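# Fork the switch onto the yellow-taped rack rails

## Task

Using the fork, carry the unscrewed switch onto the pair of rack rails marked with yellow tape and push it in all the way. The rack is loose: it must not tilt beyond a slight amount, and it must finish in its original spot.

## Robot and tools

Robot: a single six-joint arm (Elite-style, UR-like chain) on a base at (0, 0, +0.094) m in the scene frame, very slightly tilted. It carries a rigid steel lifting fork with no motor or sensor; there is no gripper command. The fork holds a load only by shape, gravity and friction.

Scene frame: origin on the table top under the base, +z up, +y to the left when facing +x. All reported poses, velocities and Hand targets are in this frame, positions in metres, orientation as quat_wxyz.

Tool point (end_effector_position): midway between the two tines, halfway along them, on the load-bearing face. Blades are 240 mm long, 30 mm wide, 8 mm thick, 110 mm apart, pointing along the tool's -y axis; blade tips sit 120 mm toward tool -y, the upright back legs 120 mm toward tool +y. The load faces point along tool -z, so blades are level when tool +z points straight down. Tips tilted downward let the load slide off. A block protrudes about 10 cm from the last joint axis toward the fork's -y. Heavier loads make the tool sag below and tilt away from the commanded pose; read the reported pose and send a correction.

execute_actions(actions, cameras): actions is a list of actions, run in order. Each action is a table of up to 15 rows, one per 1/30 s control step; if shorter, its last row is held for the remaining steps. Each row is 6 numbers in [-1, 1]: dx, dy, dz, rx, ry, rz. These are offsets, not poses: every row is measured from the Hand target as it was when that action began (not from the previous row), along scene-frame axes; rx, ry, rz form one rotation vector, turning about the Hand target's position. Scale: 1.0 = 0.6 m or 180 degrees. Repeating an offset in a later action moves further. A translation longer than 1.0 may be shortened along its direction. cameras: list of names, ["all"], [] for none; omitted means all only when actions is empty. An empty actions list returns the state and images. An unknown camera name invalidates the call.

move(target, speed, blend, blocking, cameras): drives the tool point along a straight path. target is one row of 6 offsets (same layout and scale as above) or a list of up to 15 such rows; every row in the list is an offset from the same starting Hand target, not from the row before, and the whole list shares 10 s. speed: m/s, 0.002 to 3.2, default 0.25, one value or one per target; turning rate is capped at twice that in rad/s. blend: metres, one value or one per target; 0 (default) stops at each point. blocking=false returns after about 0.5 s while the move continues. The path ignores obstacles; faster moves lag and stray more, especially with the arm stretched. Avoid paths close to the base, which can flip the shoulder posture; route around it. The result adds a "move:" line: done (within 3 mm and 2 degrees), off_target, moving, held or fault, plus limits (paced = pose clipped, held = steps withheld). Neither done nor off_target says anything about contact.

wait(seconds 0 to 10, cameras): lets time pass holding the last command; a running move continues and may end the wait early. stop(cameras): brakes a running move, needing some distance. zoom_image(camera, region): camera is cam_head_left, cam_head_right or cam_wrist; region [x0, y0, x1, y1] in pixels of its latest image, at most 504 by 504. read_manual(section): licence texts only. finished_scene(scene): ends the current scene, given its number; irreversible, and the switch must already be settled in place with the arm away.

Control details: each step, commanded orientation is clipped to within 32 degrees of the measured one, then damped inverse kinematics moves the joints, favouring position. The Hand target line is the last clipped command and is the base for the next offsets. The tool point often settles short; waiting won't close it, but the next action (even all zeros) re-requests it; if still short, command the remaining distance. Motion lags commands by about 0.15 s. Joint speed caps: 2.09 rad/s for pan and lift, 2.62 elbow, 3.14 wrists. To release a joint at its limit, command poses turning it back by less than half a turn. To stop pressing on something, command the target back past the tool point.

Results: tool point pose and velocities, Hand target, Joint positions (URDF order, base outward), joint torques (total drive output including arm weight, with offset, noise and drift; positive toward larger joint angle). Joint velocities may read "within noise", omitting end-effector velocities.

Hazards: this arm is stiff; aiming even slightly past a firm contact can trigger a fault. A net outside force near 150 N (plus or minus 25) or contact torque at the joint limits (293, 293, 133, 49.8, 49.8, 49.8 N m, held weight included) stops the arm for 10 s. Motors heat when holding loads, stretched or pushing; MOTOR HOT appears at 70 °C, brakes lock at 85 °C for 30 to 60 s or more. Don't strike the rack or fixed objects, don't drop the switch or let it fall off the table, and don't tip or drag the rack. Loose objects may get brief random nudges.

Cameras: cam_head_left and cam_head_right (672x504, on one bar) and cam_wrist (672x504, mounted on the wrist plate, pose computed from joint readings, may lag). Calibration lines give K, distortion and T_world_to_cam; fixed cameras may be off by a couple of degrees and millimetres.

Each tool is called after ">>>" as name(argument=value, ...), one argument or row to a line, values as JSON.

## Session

>>> execute_actions(
  actions=[],
)

>>> zoom_image(
  camera="cam_head_right",
  region=[290, 70, 490, 270],
)

>>> zoom_image(
  camera="cam_head_left",
  region=[290, 70, 490, 270],
)

Scene clock: 0.00 s.
end_effector_position=(+0.3721, -0.1179, +0.2683) end_effector_quat_wxyz=(-0.171, +0.978, -0.115, +0.012)
Joint positions: [1.982 -1.736 2.436 -1.964 -1.402 0.575]
Joint velocities: within noise
Joint torques (N m): no reading
Hand target: +0.3721, -0.1179, +0.2683; -0.171, +0.978, -0.115, +0.012
camera_calibration:
cam_wrist: T_world_to_cam=[[0.971635, -0.232132, -0.0451733, -0.367249], [-0.231942, -0.972683, 0.00947392, -0.159603], [-0.0461385, 0.00127239, -0.998934, 0.379723], [0, 0, 0, 1]] pos_world=[0.337333, -0.240977, 0.364241]

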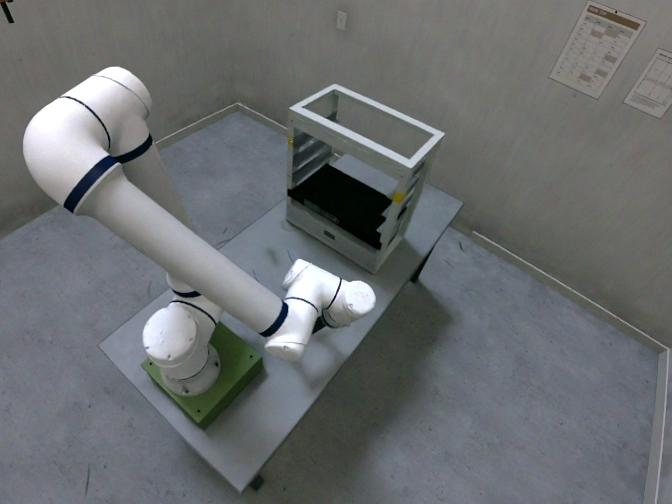

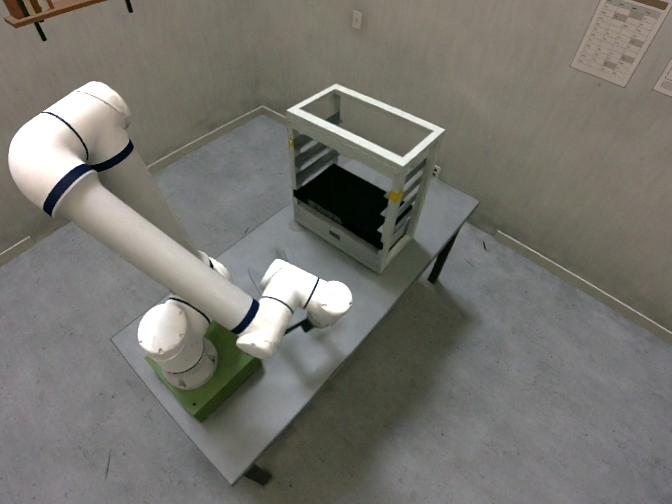

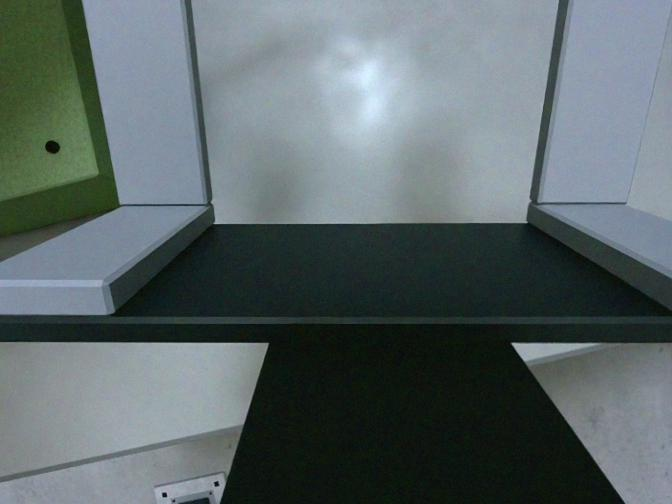

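Scaled by 2.520.

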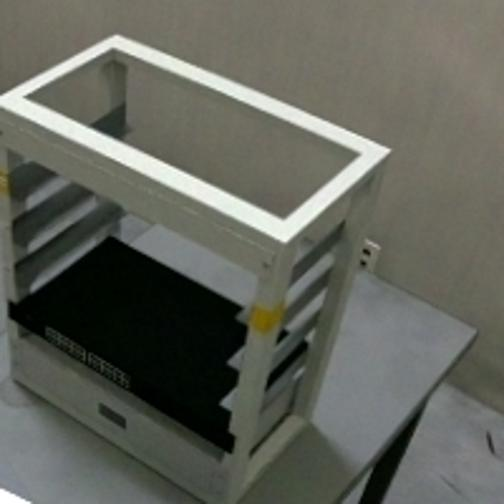

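Scaled by 2.520.

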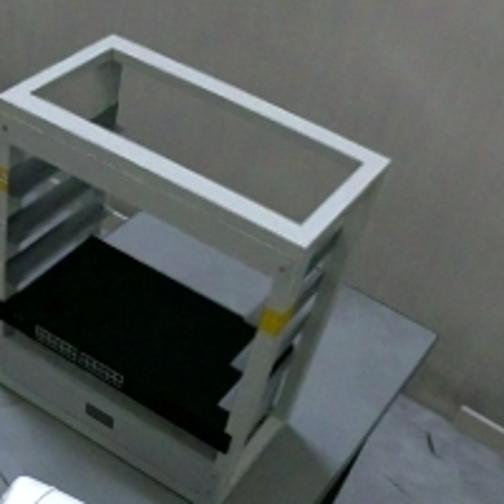

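>>> move(
  target=[
    [0.15,0.05,0.28,0,0,0],
    [0.345,0.2,0.25,0.309,-0.394,-0.3385],
  ],
  blend=0.05,
  speed=0.4,
  cameras=["all"],
)

Scene clock: 12.33 s.
end_effector_position=(+0.5791, +0.0021, +0.4183) end_effector_quat_wxyz=(+0.562, -0.440, +0.427, -0.556)
Joint positions: [2.607 -1.279 2.728 -1.736 0.99 0.158]
Joint torques (N m): [9.87 -59.68 -33.71 -5.27 2.66 -2.4]
Hand target: +0.5791, +0.0021, +0.4183; +0.562, -0.440, +0.427, -0.556
Off the commanded pose: 0.000 m, 0 deg.
move: done; limits=paced
camera_calibration:
cam_wrist: T_world_to_cam=[[0.0472157, -0.998879, 0.00323774, -0.0171014], [-0.101869, -0.00803959, -0.994765, 0.346451], [0.993677, 0.0466387, -0.102134, -0.438405], [0, 0, 0, 1]] pos_world=[0.471733, 0.00614972, 0.299917]

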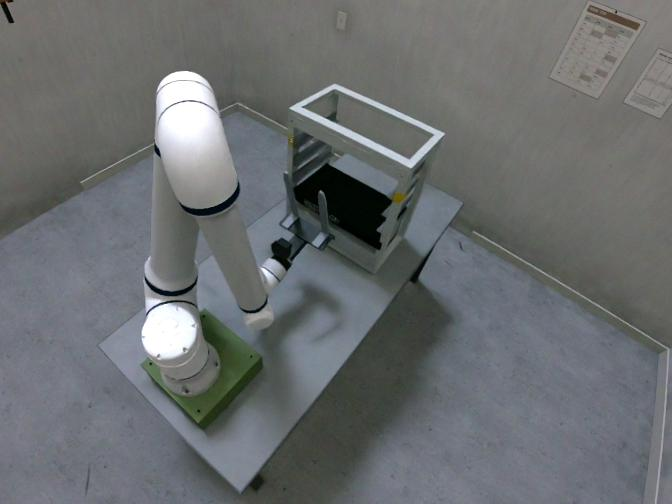

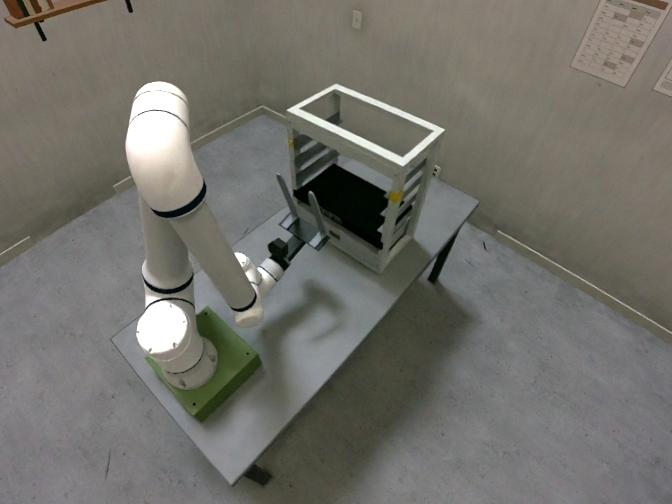

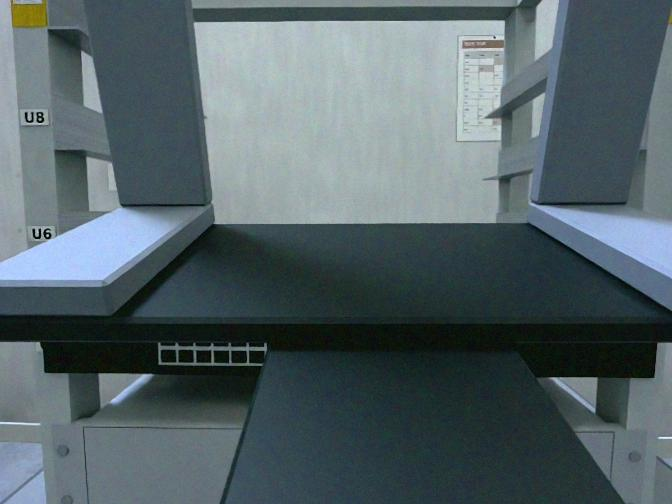

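>>> zoom_image(
  camera="cam_head_left",
  region=[350, 170, 450, 290],
)

>>> zoom_image(
  camera="cam_head_right",
  region=[350, 170, 450, 290],
)

>>> zoom_image(
  camera="cam_wrist",
  region=[0, 330, 120, 500],
)

>>> zoom_image(
  camera="cam_wrist",
  region=[552, 330, 672, 500],
)

>>> zoom_image(
  camera="cam_head_right",
  region=[270, 70, 450, 250],
)

>>> zoom_image(
  camera="cam_wrist",
  region=[0, 0, 220, 260],
)

Scaled by 4.200.

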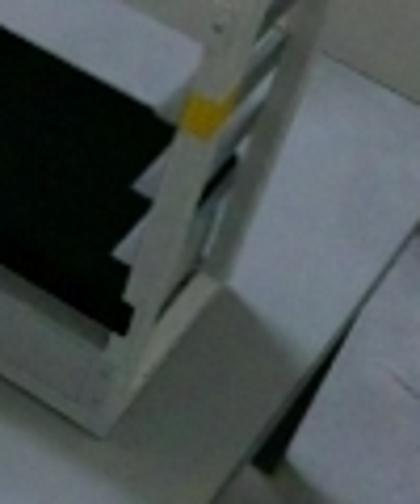

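Scaled by 4.200.

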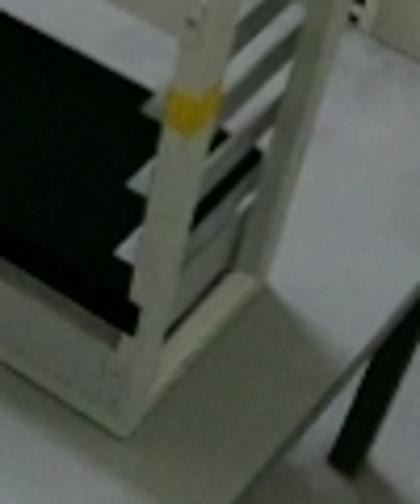

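Scaled by 2.965.

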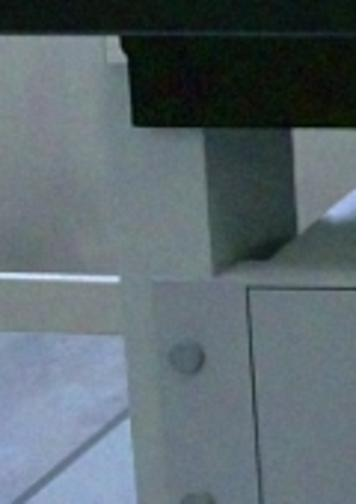

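Scaled by 2.965.

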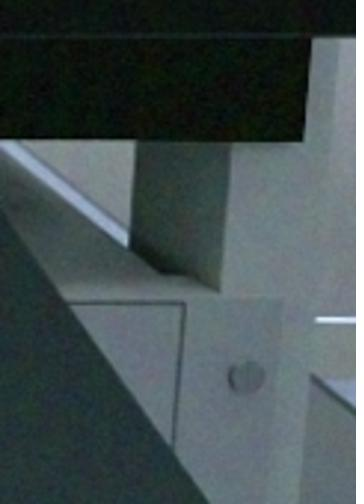

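Scaled by 2.800.

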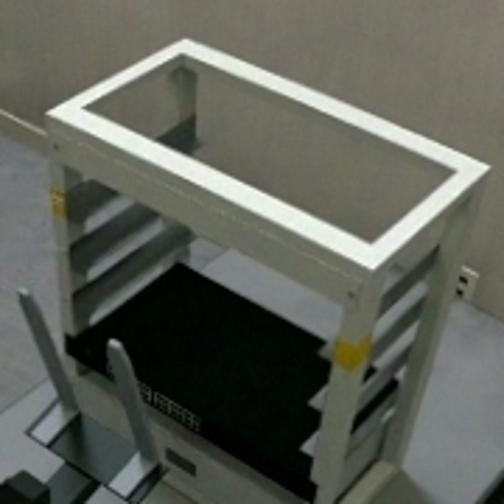

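Scaled by 1.938.

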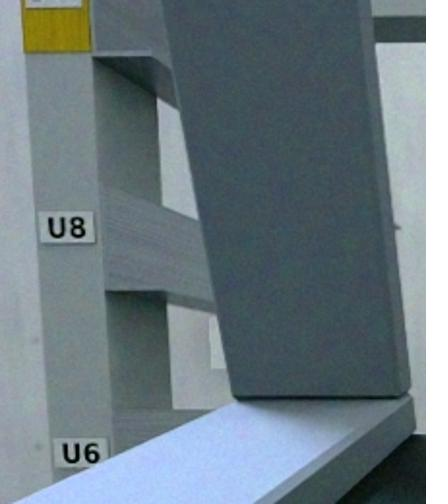

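>>> move(
  target=[
    [-0.195,-0.15,0.03,-0.309,0.394,0.3385],
  ],
  speed=0.4,
)

Scene clock: 51.27 s.
end_effector_position=(+0.4621, -0.0879, +0.4363) end_effector_quat_wxyz=(-0.171, +0.978, -0.115, +0.012)
Joint positions: [2.183 -1.819 2.167 -1.651 -1.344 0.772]
Joint torques (N m): [7.69 -16.54 -91.81 -0.71 0.34 3.32]
Hand target: +0.4621, -0.0879, +0.4363; -0.171, +0.978, -0.115, +0.012
Off the commanded pose: 0.000 m, 0 deg.
move: done; limits=paced

>>> move(
  target=[
    [0.23,0.1565,-0.16,-0.0785,0.0879,-0.4123],
    [0.23,0.1565,-0.4605,-0.0785,0.0879,-0.4123],
  ],
  blend=0.03,
  speed=0.35,
  cameras=["all"],
)

>>> zoom_image(
  camera="cam_head_right",
  region=[270, 90, 430, 280],
)

>>> zoom_image(
  camera="cam_head_left",
  region=[270, 90, 430, 280],
)

Scene clock: 59.57 s.
end_effector_position=(+0.6001, +0.0060, +0.1601) end_effector_quat_wxyz=(+0.000, +0.717, -0.697, +0.000)
Joint positions: [2.787 -1.656 2.558 -2.459 -1.57 2.712]
Joint torques (N m): [8.98 -19.34 -47.3 -10.28 1.27 3.5]
Hand target: +0.6001, +0.0060, +0.1600; +0.000, +0.717, -0.697, +0.000
Off the commanded pose: 0.000 m, 0 deg.
move: done
camera_calibration:
cam_wrist: T_world_to_cam=[[0.014732, -0.999536, -0.0266424, 0.0109703], [-0.93782, -0.0230544, 0.346356, 0.378816], [-0.34681, 0.0198833, -0.937725, 0.45246], [0, 0, 0, 1]] pos_world=[0.512018, 0.0107022, 0.29337]

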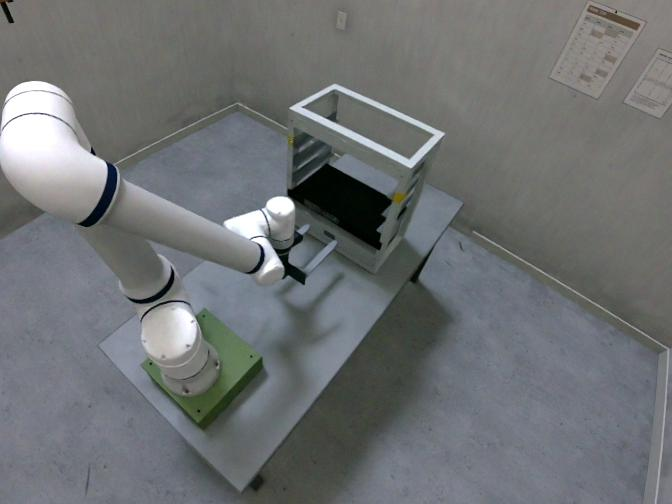

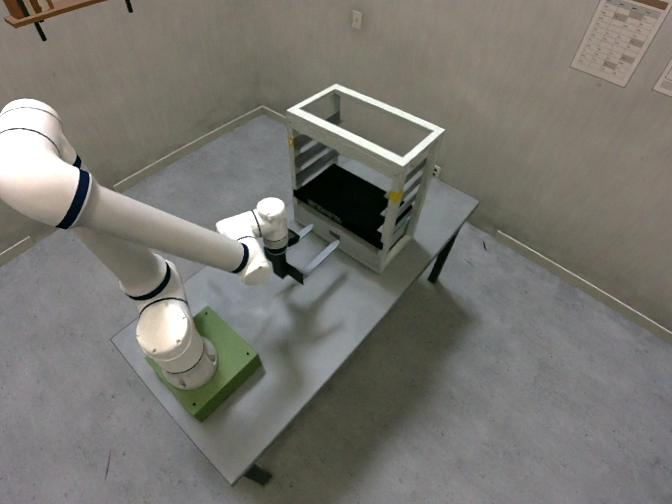

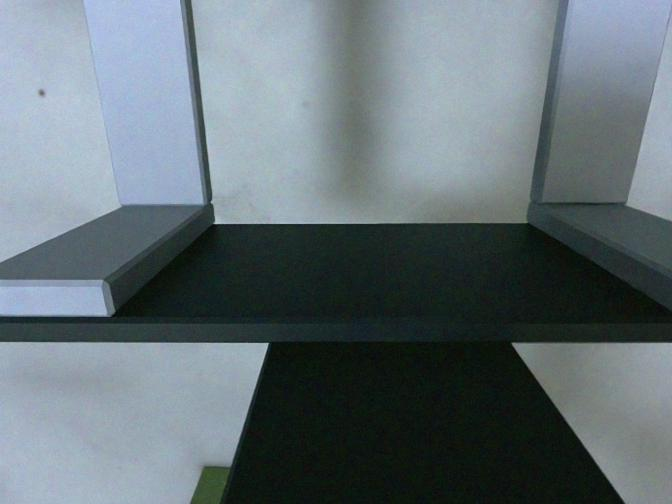

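Scaled by 2.653.

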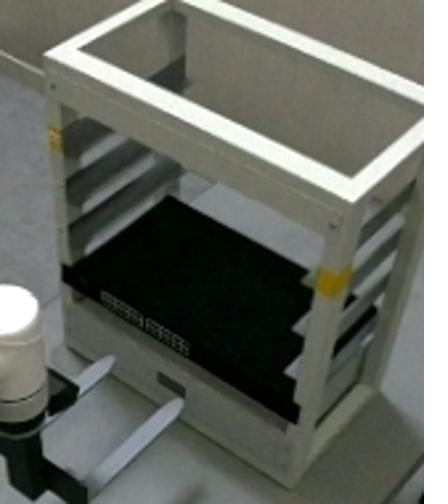

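Scaled by 2.653.

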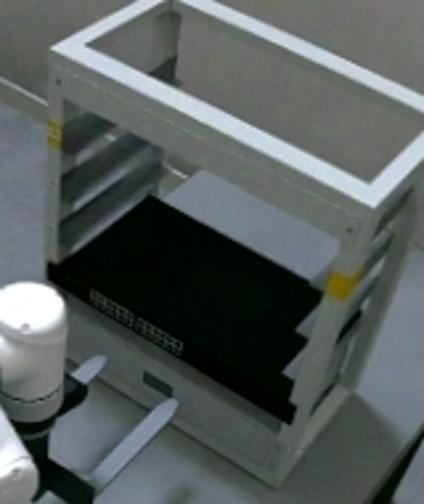

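>>> move(
  target=[0.333,0.0093,0,0,0,0],
  speed=0.12,
  cameras=["all"],
)

>>> zoom_image(
  camera="cam_head_right",
  region=[270, 90, 430, 280],
)

Scene clock: 64.40 s.
end_effector_position=(+0.7997, +0.0116, +0.1600) end_effector_quat_wxyz=(+0.000, +0.717, -0.697, +0.000)
Joint positions: [2.921 -1.334 2.203 -2.425 -1.568 2.847]
Joint torques (N m): [8.97 -57.72 -74.86 -5.6 -0.57 3.55]
Hand target: +0.7999, +0.0116, +0.1600; +0.000, +0.717, -0.697, +0.000
Off the commanded pose: 0.000 m, 0 deg.
move: done
camera_calibration:
cam_wrist: T_world_to_cam=[[0.0147339, -0.999536, -0.026641, 0.0136255], [-0.937852, -0.0230538, 0.346268, 0.566183], [-0.346722, 0.0198835, -0.937757, 0.521519], [0, 0, 0, 1]] pos_world=[0.711617, 0.0163022, 0.29337]

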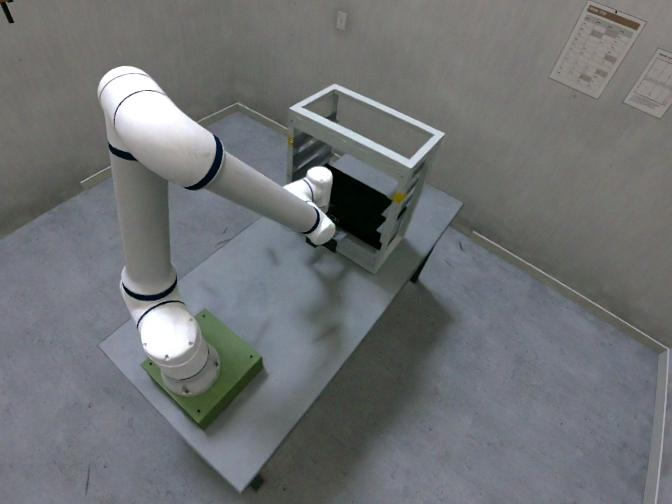

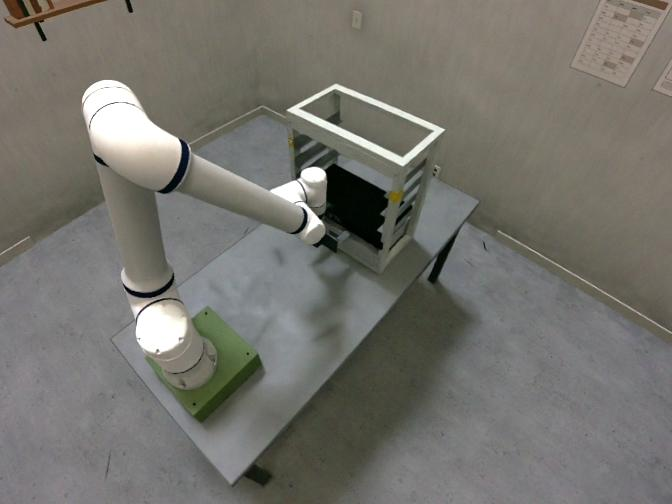

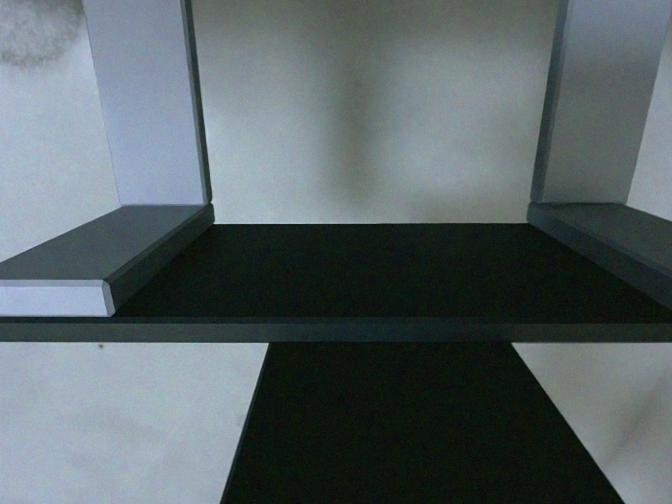

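Scaled by 2.653.

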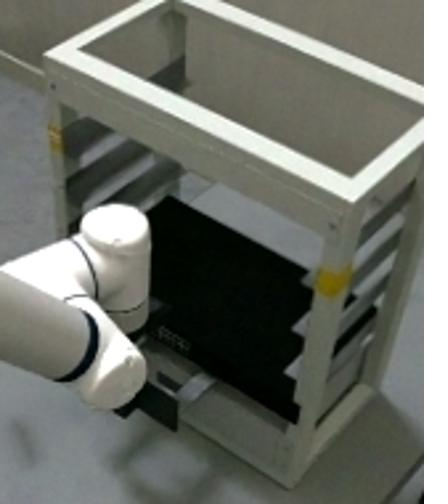

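>>> move(
  target=[0.133,0.0037,0,0,0,0],
  speed=0.08,
  cameras=["cam_wrist"],
)

Scene clock: 67.30 s.
end_effector_position=(+0.8795, +0.0138, +0.1600) end_effector_quat_wxyz=(+0.000, +0.717, -0.697, +0.000)
Joint positions: [2.954 -1.228 2.05 -2.379 -1.567 2.88]
Joint torques (N m): [9.79 -70.13 -77.9 -5.38 0.51 3.43]
Hand target: +0.8797, +0.0138, +0.1600; +0.000, +0.717, -0.697, +0.000
Off the commanded pose: 0.000 m, 0 deg.
move: done
camera_calibration:
cam_wrist: T_world_to_cam=[[0.0147339, -0.999536, -0.026641, 0.0146487], [-0.937852, -0.0230538, 0.346268, 0.641074], [-0.346722, 0.0198835, -0.937757, 0.549144], [0, 0, 0, 1]] pos_world=[0.791417, 0.0185022, 0.29337]
Images, in order (width x height): cam_wrist 672x504.

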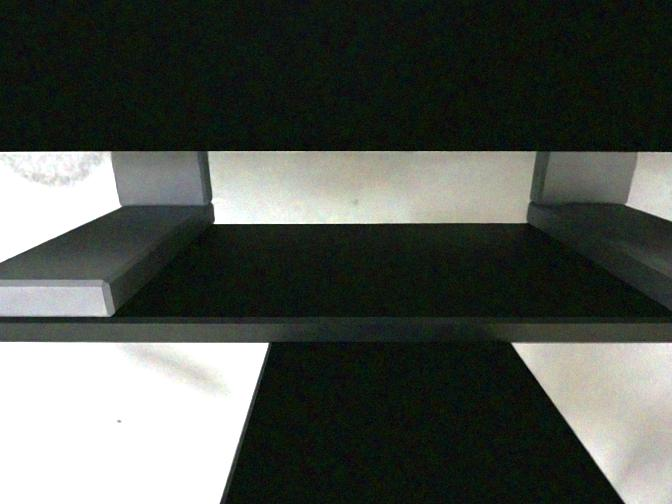

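>>> move(
  target=[
    [0.03,0.0009,0,0,0,0],
    [0.03,0.0009,0.014,0,-0.0035,0],
  ],
  speed=0.05,
)

>>> move(
  target=[0,0,0.012,0,0,0],
  speed=0.015,
)

>>> move(
  target=[0,0,0.012,0,0,0],
  speed=0.015,
  cameras=["all"],
)

>>> zoom_image(
  camera="cam_head_right",
  region=[360, 150, 440, 260],
)

Scene clock: 75.57 s.
end_effector_position=(+0.8977, +0.0144, +0.1681) end_effector_quat_wxyz=(-0.004, +0.717, -0.697, +0.004)
Joint positions: [2.959 -1.215 2.017 -2.369 -1.565 2.885]
Joint torques (N m): [-21.75 -102.51 -53.57 -10.59 1.72 -2.18]
Hand target: +0.8977, +0.0143, +0.1684; -0.004, +0.717, -0.697, +0.004
Off the commanded pose: 0.000 m, 0 deg.
move: done

Scene clock: 76.33 s.
end_effector_position=(+0.8977, +0.0143, +0.1753) end_effector_quat_wxyz=(-0.004, +0.717, -0.697, +0.004)
Joint positions: [2.959 -1.224 2.014 -2.357 -1.565 2.885]
Joint torques (N m): [-20.07 -136.77 -111.35 -16.19 1.23 -1.95]
Hand target: +0.8977, +0.0143, +0.1756; -0.004, +0.717, -0.697, +0.004
Off the commanded pose: 0.000 m, 0 deg.
move: done

Scene clock: 77.10 s.
end_effector_position=(+0.8975, +0.0144, +0.1823) end_effector_quat_wxyz=(-0.004, +0.717, -0.697, +0.004)
Joint positions: [2.959 -1.233 2.01 -2.343 -1.565 2.885]
Joint torques (N m): [-21.68 -155.55 -144.47 -21.29 0.26 -2.36]
Hand target: +0.8977, +0.0143, +0.1828; -0.004, +0.717, -0.697, +0.004
Off the commanded pose: 0.001 m, 0 deg.
move: done
camera_calibration:
cam_wrist: T_world_to_cam=[[0.014981, -0.999534, -0.0265795, 0.0152526], [-0.941437, -0.0230558, 0.336399, 0.655264], [-0.336855, 0.0199833, -0.941344, 0.568025], [0, 0, 0, 1]] pos_world=[0.808004, 0.0190021, 0.314683]

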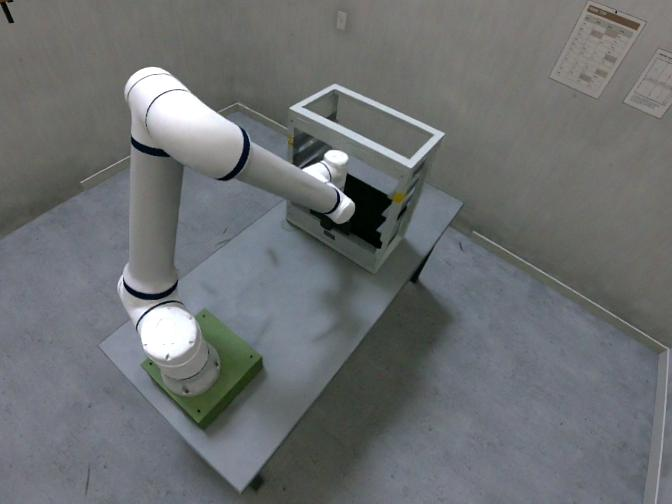

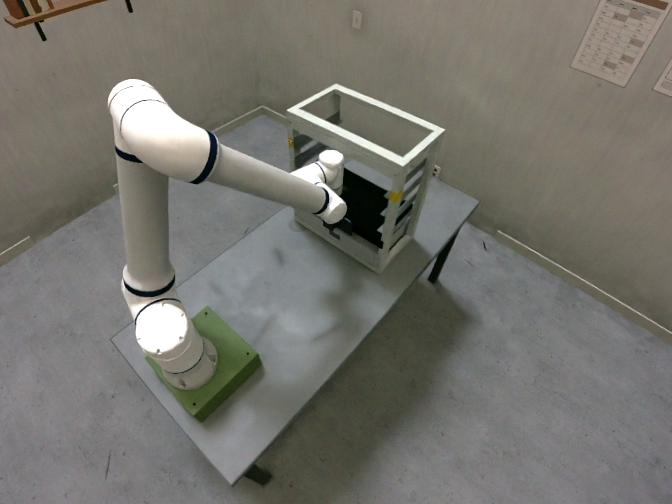

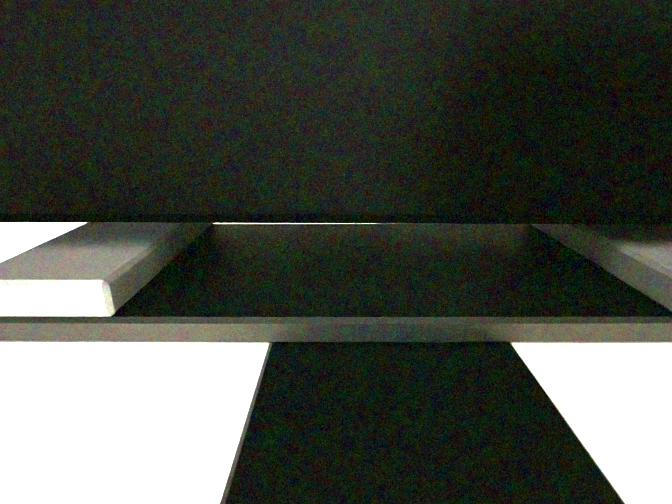

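Scaled by 4.582.

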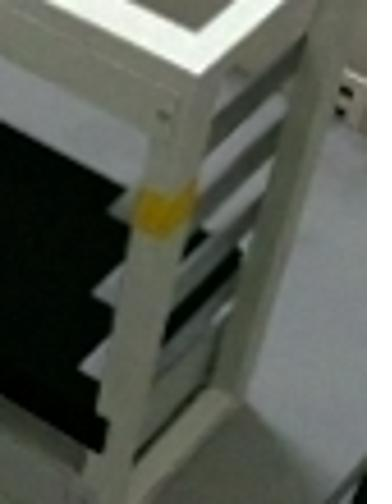

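>>> move(
  target=[0,0,0.007,0,0,0],
  speed=0.015,
)

>>> move(
  target=[-0.25,-0.007,0,0,0,0],
  speed=0.08,
  cameras=["cam_wrist"],
)

>>> move(
  target=[-0.215,-0.006,0.0,0,0,0],
  speed=0.08,
  cameras=["all"],
)

>>> zoom_image(
  camera="cam_head_right",
  region=[270, 120, 420, 270],
)

Scene clock: 82.07 s.
end_effector_position=(+0.8978, +0.0143, +0.1869) end_effector_quat_wxyz=(-0.004, +0.717, -0.697, +0.004)
Joint positions: [2.959 -1.239 2.007 -2.336 -1.565 2.885]
Joint torques (N m): [-22.37 -151.17 -154.36 -19.79 -0.22 -2.25]
Hand target: +0.8977, +0.0143, +0.1870; -0.004, +0.717, -0.697, +0.004
Off the commanded pose: 0.000 m, 0 deg.
move: done

Scene clock: 84.47 s.
end_effector_position=(+0.7479, +0.0101, +0.1870) end_effector_quat_wxyz=(-0.004, +0.717, -0.697, +0.004)
Joint positions: [2.894 -1.452 2.288 -2.404 -1.565 2.82]
Joint torques (N m): [-22.33 -104.39 -84.95 -21.53 2.74 -2.3]
Hand target: +0.7477, +0.0101, +0.1870; -0.004, +0.717, -0.697, +0.004
Off the commanded pose: 0.000 m, 0 deg.
move: done
camera_calibration:
cam_wrist: T_world_to_cam=[[0.0150579, -0.999538, -0.0263848, 0.0133083], [-0.941574, -0.0230545, 0.336017, 0.512959], [-0.33647, 0.0197836, -0.941486, 0.521936], [0, 0, 0, 1]] pos_world=[0.658404, 0.0148024, 0.319384]
Images, in order (width x height): cam_wrist 672x504.

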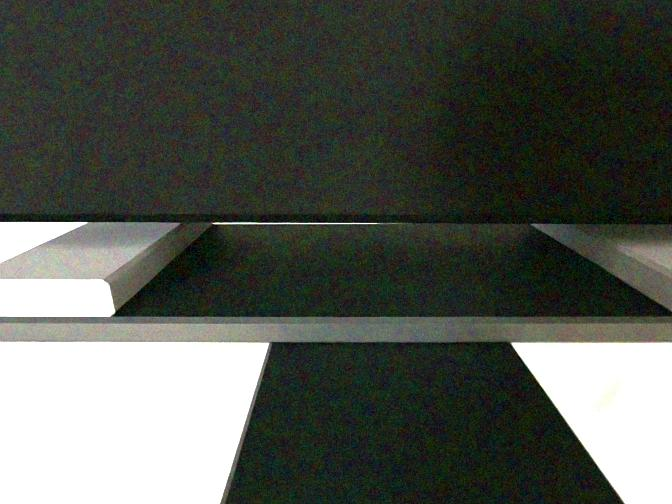

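Scene clock: 86.63 s.
end_effector_position=(+0.6189, +0.0065, +0.1870) end_effector_quat_wxyz=(-0.004, +0.717, -0.697, +0.004)
Joint positions: [2.802 -1.676 2.51 -2.401 -1.565 2.728]
Joint torques (N m): [-21.55 -71.9 -84.37 -16.61 4.03 -2.34]
Hand target: +0.6187, +0.0065, +0.1870; -0.004, +0.717, -0.697, +0.004
Off the commanded pose: 0.000 m, 0 deg.
move: done
camera_calibration:
cam_wrist: T_world_to_cam=[[0.0150579, -0.999538, -0.0263848, 0.0116539], [-0.941574, -0.0230545, 0.336017, 0.391318], [-0.33647, 0.0197836, -0.941486, 0.478569], [0, 0, 0, 1]] pos_world=[0.529304, 0.0112024, 0.319384]

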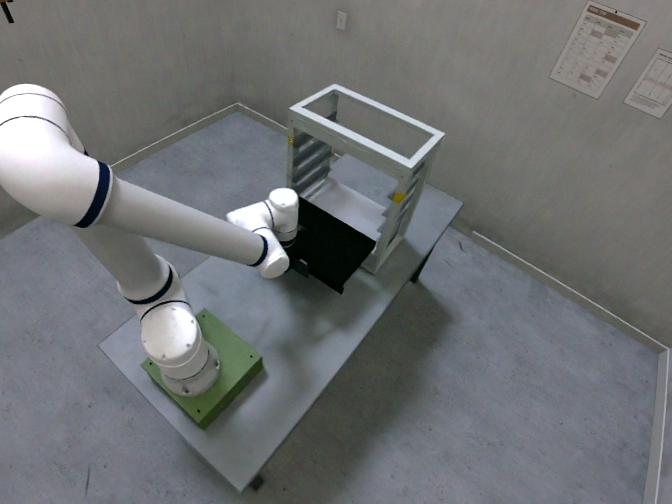

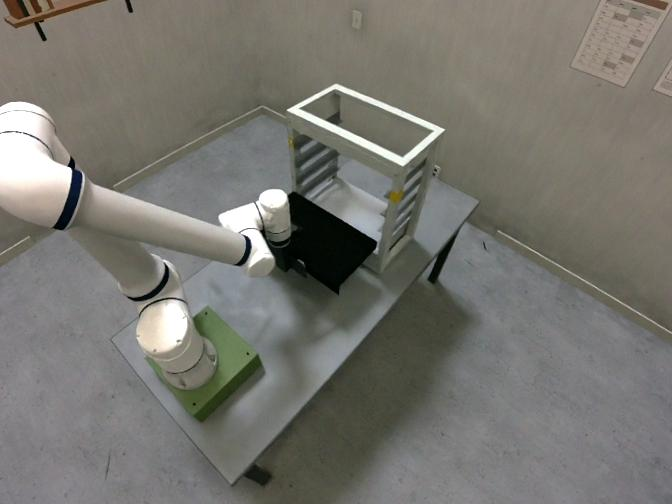

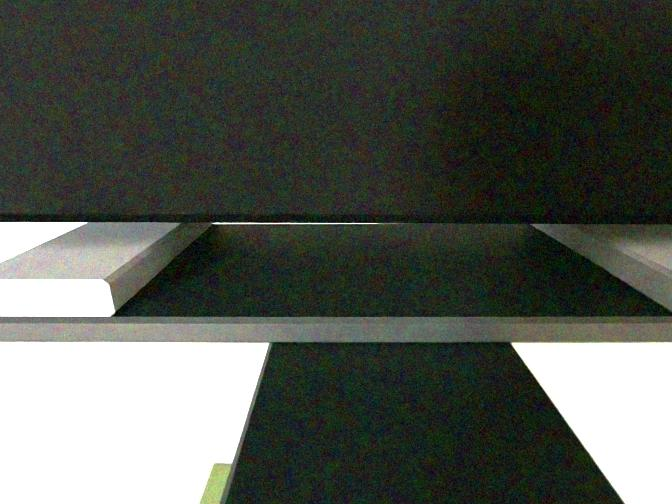

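Scaled by 3.360.

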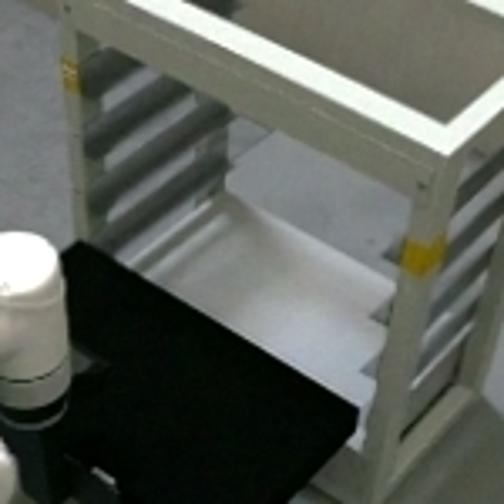

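>>> move(
  target=[0,0,0.4533,0,0,0],
  speed=0.15,
  cameras=["all"],
)

>>> move(
  target=[0.042,0.0012,0,0,0,0],
  speed=0.05,
  cameras=["all"],
)

>>> zoom_image(
  camera="cam_head_right",
  region=[350, 150, 420, 220],
)

>>> zoom_image(
  camera="cam_head_right",
  region=[275, 110, 325, 160],
)

>>> zoom_image(
  camera="cam_head_left",
  region=[350, 150, 420, 220],
)

>>> zoom_image(
  camera="cam_head_left",
  region=[275, 110, 325, 160],
)

Scene clock: 96.27 s.
end_effector_position=(+0.6187, +0.0065, +0.4588) end_effector_quat_wxyz=(-0.004, +0.717, -0.697, +0.004)
Joint positions: [2.801 -1.969 2.157 -1.754 -1.565 2.726]
Joint torques (N m): [-22.13 -60.29 -142.01 -16.16 0.82 -2.22]
Hand target: +0.6187, +0.0065, +0.4590; -0.004, +0.717, -0.697, +0.004
Off the commanded pose: 0.000 m, 0 deg.
move: done
camera_calibration:
cam_wrist: T_world_to_cam=[[0.0150272, -0.999536, -0.0264779, 0.0188979], [-0.941606, -0.023055, 0.335925, 0.299966], [-0.33638, 0.0198838, -0.941516, 0.7344], [0, 0, 0, 1]] pos_world=[0.529203, 0.0112022, 0.591184]

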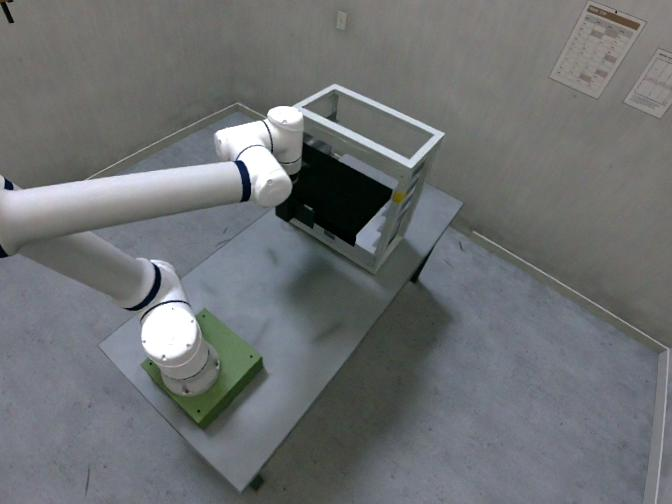

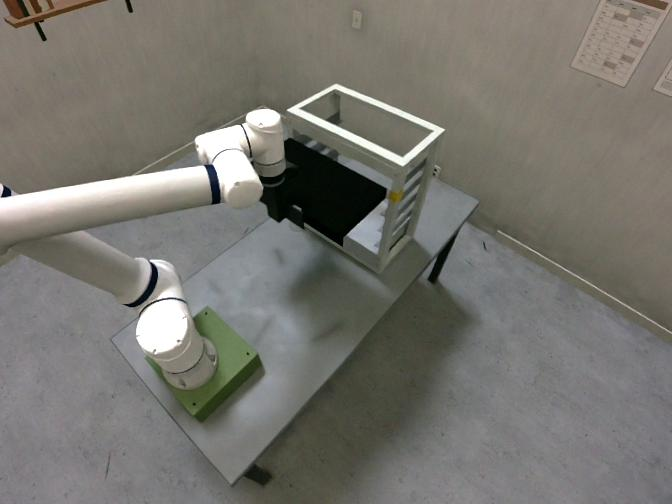

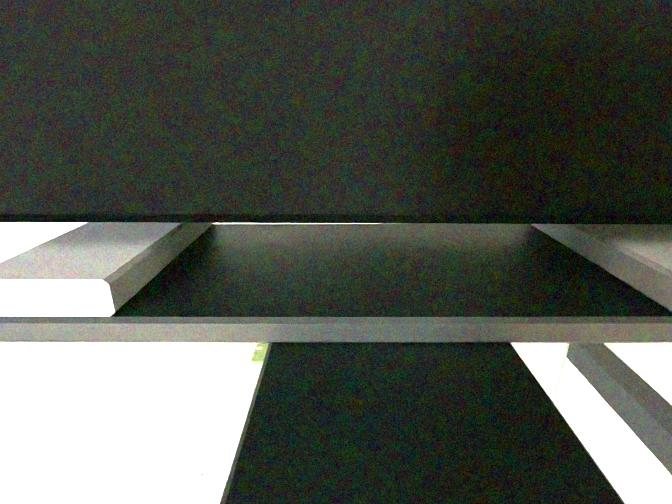

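Scene clock: 97.23 s.
end_effector_position=(+0.6438, +0.0073, +0.4590) end_effector_quat_wxyz=(-0.004, +0.717, -0.697, +0.004)
Joint positions: [2.822 -1.918 2.126 -1.775 -1.565 2.748]
Joint torques (N m): [9.68 -35.92 -141.65 -21.65 1.76 3.47]
Hand target: +0.6439, +0.0073, +0.4590; -0.004, +0.717, -0.697, +0.004
Off the commanded pose: 0.000 m, 0 deg.
move: done
camera_calibration:
cam_wrist: T_world_to_cam=[[0.0150272, -0.999536, -0.0264779, 0.0192272], [-0.941606, -0.023055, 0.335925, 0.323455], [-0.33638, 0.0198838, -0.941516, 0.742984], [0, 0, 0, 1]] pos_world=[0.554203, 0.0119022, 0.591384]

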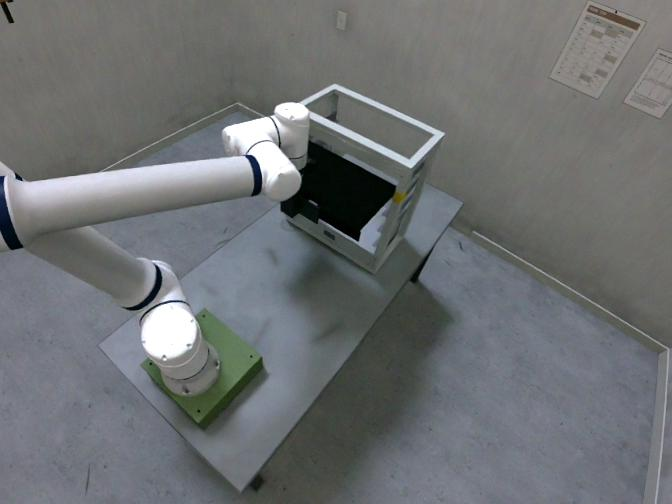

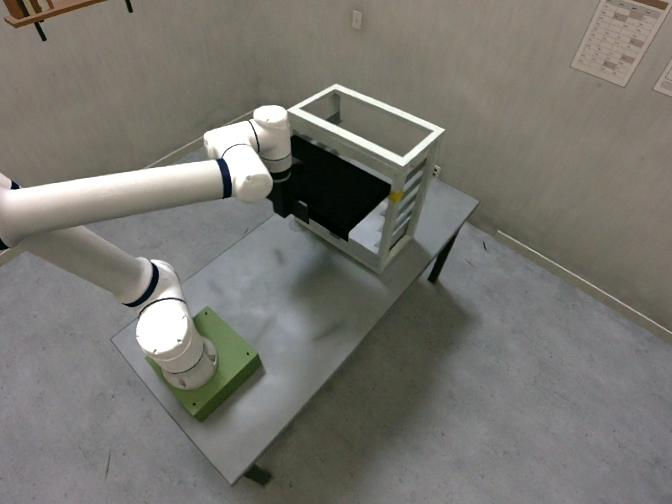

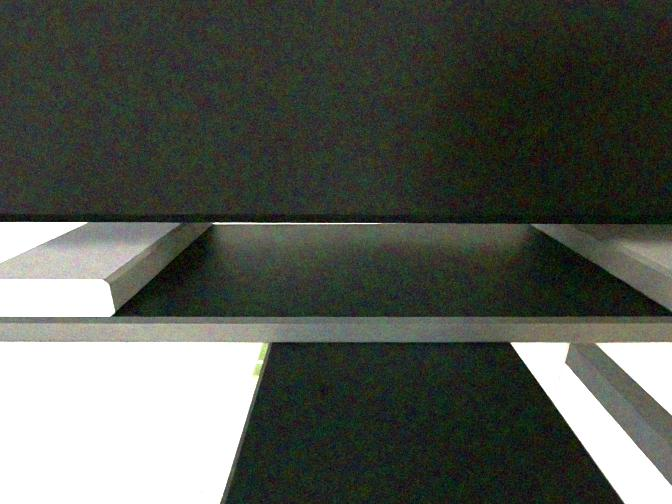

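Scaled by 7.200.

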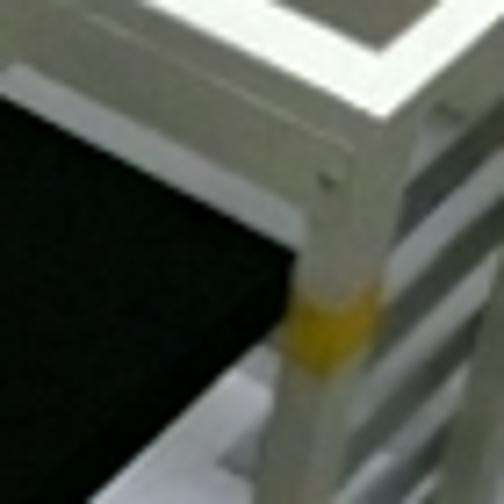

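Scaled by 10.080.

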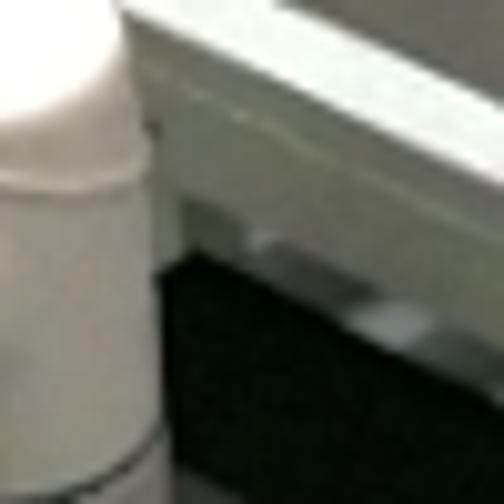

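Scaled by 7.200.

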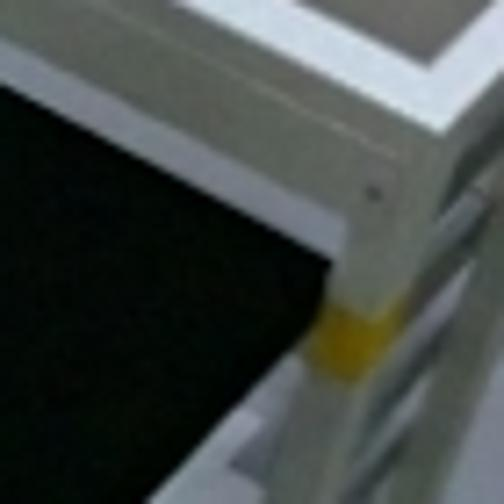

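Scaled by 10.080.

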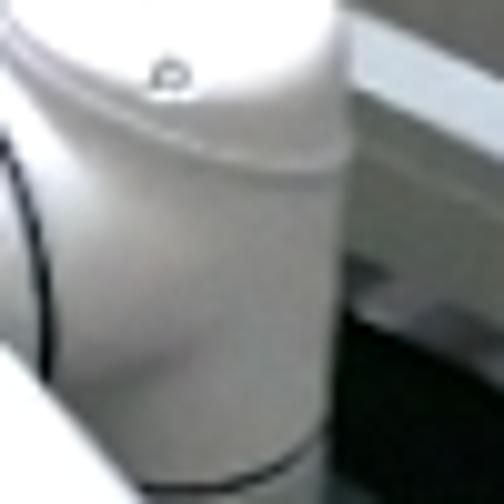

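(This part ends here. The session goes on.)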